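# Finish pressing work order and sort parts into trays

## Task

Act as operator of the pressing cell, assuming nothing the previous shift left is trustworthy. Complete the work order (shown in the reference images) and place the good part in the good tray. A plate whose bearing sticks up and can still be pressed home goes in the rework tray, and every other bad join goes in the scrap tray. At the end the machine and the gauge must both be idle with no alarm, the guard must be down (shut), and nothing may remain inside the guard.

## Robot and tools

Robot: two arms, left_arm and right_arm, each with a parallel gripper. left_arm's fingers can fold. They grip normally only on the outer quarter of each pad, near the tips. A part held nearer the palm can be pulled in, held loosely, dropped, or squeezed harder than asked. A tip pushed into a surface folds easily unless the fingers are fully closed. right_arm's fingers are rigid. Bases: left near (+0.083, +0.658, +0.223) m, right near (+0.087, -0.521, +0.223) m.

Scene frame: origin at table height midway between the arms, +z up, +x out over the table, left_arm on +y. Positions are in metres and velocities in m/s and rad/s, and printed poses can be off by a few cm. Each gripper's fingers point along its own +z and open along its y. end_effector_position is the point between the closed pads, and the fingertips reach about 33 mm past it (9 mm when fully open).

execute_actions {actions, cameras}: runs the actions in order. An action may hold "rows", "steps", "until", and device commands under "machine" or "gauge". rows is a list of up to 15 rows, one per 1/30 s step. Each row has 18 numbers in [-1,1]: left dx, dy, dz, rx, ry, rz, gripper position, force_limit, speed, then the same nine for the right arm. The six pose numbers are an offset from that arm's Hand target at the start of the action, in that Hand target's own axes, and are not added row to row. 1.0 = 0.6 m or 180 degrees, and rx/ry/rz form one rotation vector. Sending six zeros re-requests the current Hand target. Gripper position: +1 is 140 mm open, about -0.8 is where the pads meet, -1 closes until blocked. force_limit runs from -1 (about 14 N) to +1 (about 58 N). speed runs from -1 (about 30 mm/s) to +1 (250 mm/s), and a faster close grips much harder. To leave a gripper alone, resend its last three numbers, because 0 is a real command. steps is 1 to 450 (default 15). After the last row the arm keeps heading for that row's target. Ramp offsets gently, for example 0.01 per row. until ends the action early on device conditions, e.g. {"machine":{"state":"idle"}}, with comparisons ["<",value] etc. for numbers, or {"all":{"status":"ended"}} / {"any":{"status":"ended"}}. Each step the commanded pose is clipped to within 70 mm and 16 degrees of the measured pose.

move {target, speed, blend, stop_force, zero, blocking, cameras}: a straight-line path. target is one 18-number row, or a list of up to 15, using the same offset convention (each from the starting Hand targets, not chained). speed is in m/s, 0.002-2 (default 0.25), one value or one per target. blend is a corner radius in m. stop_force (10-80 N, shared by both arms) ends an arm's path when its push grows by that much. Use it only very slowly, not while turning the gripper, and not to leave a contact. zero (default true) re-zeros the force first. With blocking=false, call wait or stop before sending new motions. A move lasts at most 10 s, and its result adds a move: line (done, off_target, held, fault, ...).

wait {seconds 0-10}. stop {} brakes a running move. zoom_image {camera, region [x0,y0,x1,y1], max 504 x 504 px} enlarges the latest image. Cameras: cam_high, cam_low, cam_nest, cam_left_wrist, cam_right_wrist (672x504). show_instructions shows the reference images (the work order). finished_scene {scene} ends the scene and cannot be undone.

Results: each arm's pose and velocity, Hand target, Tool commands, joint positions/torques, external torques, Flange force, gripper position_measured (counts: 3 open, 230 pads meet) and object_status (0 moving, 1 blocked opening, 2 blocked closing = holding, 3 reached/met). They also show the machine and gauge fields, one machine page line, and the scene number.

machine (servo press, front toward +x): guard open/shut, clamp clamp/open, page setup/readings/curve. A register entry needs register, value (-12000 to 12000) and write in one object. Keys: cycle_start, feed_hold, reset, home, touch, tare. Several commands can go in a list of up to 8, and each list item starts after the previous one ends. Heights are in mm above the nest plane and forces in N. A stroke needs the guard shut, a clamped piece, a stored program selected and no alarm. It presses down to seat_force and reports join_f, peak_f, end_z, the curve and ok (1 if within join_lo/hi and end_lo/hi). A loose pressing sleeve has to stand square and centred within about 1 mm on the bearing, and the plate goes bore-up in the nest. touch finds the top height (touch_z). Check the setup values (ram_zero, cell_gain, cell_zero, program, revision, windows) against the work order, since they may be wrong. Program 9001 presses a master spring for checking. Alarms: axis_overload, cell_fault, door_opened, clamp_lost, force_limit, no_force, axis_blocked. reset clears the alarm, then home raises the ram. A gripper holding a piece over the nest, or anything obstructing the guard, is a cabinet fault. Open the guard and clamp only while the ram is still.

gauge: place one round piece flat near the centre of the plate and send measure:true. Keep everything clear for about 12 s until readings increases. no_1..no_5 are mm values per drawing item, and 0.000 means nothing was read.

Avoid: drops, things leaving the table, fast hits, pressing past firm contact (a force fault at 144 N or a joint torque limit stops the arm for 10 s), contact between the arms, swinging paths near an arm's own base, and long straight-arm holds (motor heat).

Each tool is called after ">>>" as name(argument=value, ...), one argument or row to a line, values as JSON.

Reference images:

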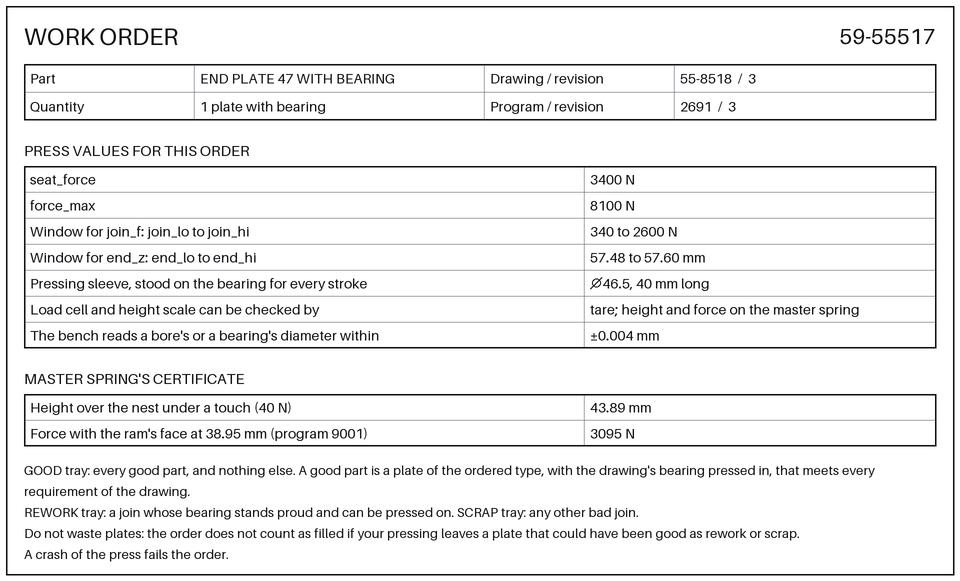

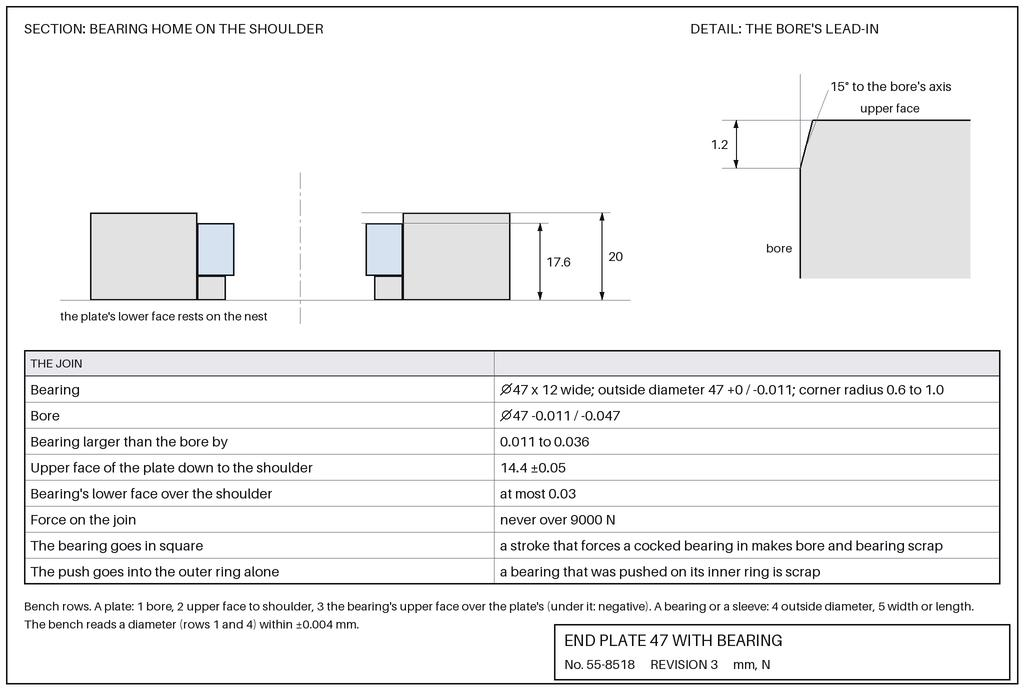

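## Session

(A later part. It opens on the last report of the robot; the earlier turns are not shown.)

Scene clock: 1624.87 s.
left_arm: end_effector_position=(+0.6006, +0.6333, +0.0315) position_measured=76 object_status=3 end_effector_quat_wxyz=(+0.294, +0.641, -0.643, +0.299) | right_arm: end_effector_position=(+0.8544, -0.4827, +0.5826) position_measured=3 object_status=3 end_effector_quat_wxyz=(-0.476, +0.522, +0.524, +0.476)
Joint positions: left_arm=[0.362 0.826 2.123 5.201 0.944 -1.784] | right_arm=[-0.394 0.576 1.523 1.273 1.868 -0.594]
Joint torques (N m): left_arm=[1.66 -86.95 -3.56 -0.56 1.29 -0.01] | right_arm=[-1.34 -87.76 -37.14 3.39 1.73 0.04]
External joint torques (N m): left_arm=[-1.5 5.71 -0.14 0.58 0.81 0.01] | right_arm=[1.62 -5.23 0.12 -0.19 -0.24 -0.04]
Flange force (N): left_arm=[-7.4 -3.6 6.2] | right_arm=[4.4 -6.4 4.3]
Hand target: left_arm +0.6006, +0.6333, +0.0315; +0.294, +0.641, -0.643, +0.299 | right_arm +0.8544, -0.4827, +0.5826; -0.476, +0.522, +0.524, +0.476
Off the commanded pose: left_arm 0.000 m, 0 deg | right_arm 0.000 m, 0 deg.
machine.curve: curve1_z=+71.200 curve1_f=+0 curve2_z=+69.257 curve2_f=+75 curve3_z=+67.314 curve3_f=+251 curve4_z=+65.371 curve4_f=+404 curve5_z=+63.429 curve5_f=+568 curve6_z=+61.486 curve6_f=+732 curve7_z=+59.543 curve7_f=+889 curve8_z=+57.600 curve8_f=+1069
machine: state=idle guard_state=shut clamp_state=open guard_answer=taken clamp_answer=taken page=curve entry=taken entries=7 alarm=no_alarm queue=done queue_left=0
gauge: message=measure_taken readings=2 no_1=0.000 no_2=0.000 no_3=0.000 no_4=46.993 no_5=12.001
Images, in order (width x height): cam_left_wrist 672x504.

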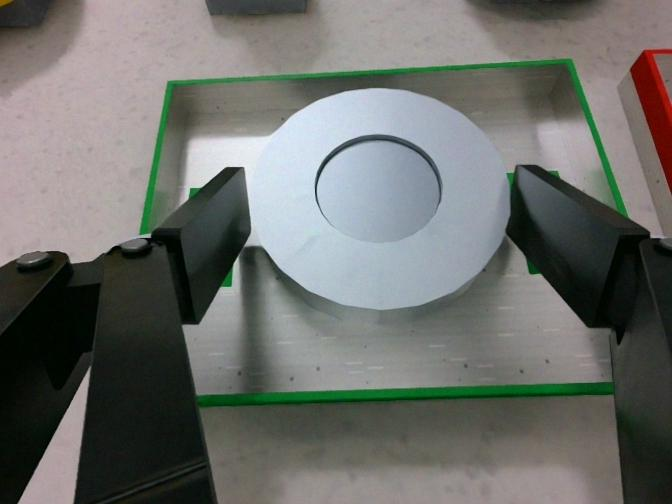

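>>> execute_actions(
  actions=[
    {"rows":[[0,0,0,0,0,0,0.5,0,-1,0,0,0,0,0,0,1,1,1]],"steps":20},
  ],
)

>>> move(
  target=[
    [0,0,-0.2,0,0,0,0.5,0,-1,0,0,0,0,0,0,1,1,1],
  ],
  speed=0.2,
  cameras=["cam_left_wrist","cam_high"],
)

Scene clock: 1628.20 s.
left_arm: end_effector_position=(+0.6006, +0.6333, +0.0315) position_measured=66 object_status=3 end_effector_quat_wxyz=(+0.294, +0.641, -0.643, +0.299) | right_arm: end_effector_position=(+0.8544, -0.4827, +0.5826) position_measured=3 object_status=3 end_effector_quat_wxyz=(-0.476, +0.522, +0.524, +0.476)
Joint positions: left_arm=[0.362 0.826 2.123 5.201 0.944 -1.784] | right_arm=[-0.394 0.576 1.523 1.273 1.868 -0.594]
Joint torques (N m): left_arm=[1.17 -87.1 -3.62 -0.62 1.32 0] | right_arm=[-1.37 -87.93 -37.18 3.43 1.74 0.05]
External joint torques (N m): left_arm=[-1.29 5.65 -0.19 0.63 0.78 0] | right_arm=[1.69 -4 0.5 -0.26 -0.27 -0.05]
Flange force (N): left_arm=[-7.6 -3.6 5.8] | right_arm=[3.0 -5.7 4.2]
Hand target: left_arm +0.6006, +0.6333, +0.0315; +0.294, +0.641, -0.643, +0.299 | right_arm +0.8544, -0.4827, +0.5826; -0.476, +0.522, +0.524, +0.476
Off the commanded pose: left_arm 0.000 m, 0 deg | right_arm 0.000 m, 0 deg.
machine.curve: curve1_z=+71.200 curve1_f=+0 curve2_z=+69.257 curve2_f=+75 curve3_z=+67.314 curve3_f=+251 curve4_z=+65.371 curve4_f=+404 curve5_z=+63.429 curve5_f=+568 curve6_z=+61.486 curve6_f=+732 curve7_z=+59.543 curve7_f=+889 curve8_z=+57.600 curve8_f=+1069
machine: state=idle guard_state=shut clamp_state=open guard_answer=taken clamp_answer=taken page=curve entry=taken entries=7 alarm=no_alarm queue=done queue_left=0
gauge: message=measure_taken readings=2 no_1=0.000 no_2=0.000 no_3=0.000 no_4=46.993 no_5=12.001

Scene clock: 1629.17 s.
left_arm: end_effector_position=(+0.6000, +0.7246, +0.1093) position_measured=66 object_status=3 end_effector_quat_wxyz=(+0.294, +0.641, -0.643, +0.299) | right_arm: end_effector_position=(+0.8544, -0.4827, +0.5826) position_measured=3 object_status=3 end_effector_quat_wxyz=(-0.476, +0.522, +0.524, +0.476)
Joint positions: left_arm=[0.505 0.709 2.064 5.416 1.076 -1.93] | right_arm=[-0.394 0.576 1.523 1.273 1.868 -0.594]
Joint torques (N m): left_arm=[1.61 -85.46 -10.73 -0.27 1.23 0.01] | right_arm=[-1.24 -87.89 -37.14 3.41 1.73 0.05]
External joint torques (N m): left_arm=[-1.54 5.2 -0.64 0.62 0.78 -0.01] | right_arm=[1.25 -4.99 0.11 -0.19 -0.23 -0.05]
Flange force (N): left_arm=[-7.1 -5.5 3.7] | right_arm=[4.1 -6.3 3.7]
Hand target: left_arm +0.6000, +0.7247, +0.1093; +0.294, +0.641, -0.643, +0.299 | right_arm +0.8544, -0.4827, +0.5826; -0.476, +0.522, +0.524, +0.476
Off the commanded pose: left_arm 0.000 m, 0 deg | right_arm 0.000 m, 0 deg.
machine.curve: curve1_z=+71.200 curve1_f=+0 curve2_z=+69.257 curve2_f=+75 curve3_z=+67.314 curve3_f=+251 curve4_z=+65.371 curve4_f=+404 curve5_z=+63.429 curve5_f=+568 curve6_z=+61.486 curve6_f=+732 curve7_z=+59.543 curve7_f=+889 curve8_z=+57.600 curve8_f=+1069
machine: state=idle guard_state=shut clamp_state=open guard_answer=taken clamp_answer=taken page=curve entry=taken entries=7 alarm=no_alarm queue=done queue_left=0
gauge: message=measure_taken readings=2 no_1=0.000 no_2=0.000 no_3=0.000 no_4=46.993 no_5=12.001
move: done
Images, in order (width x height): cam_high 672x504, cam_left_wrist 672x504.

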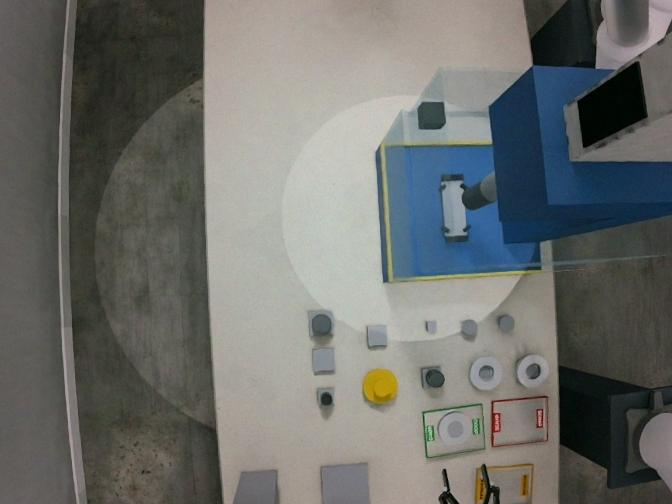

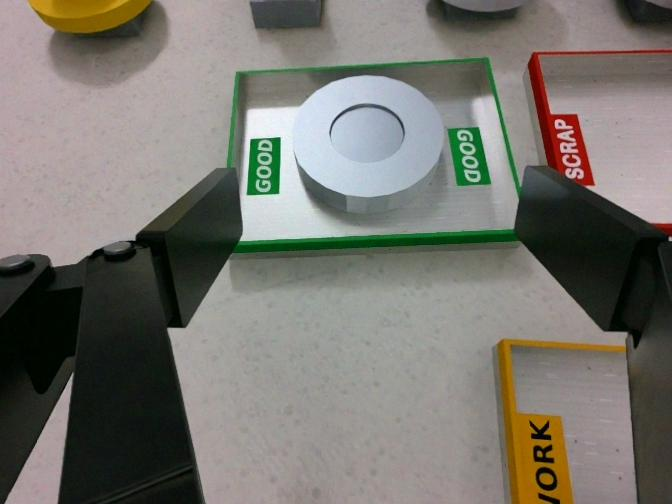

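>>> finished_scene(
  scene=1,
)

The scene is finished: the task was done.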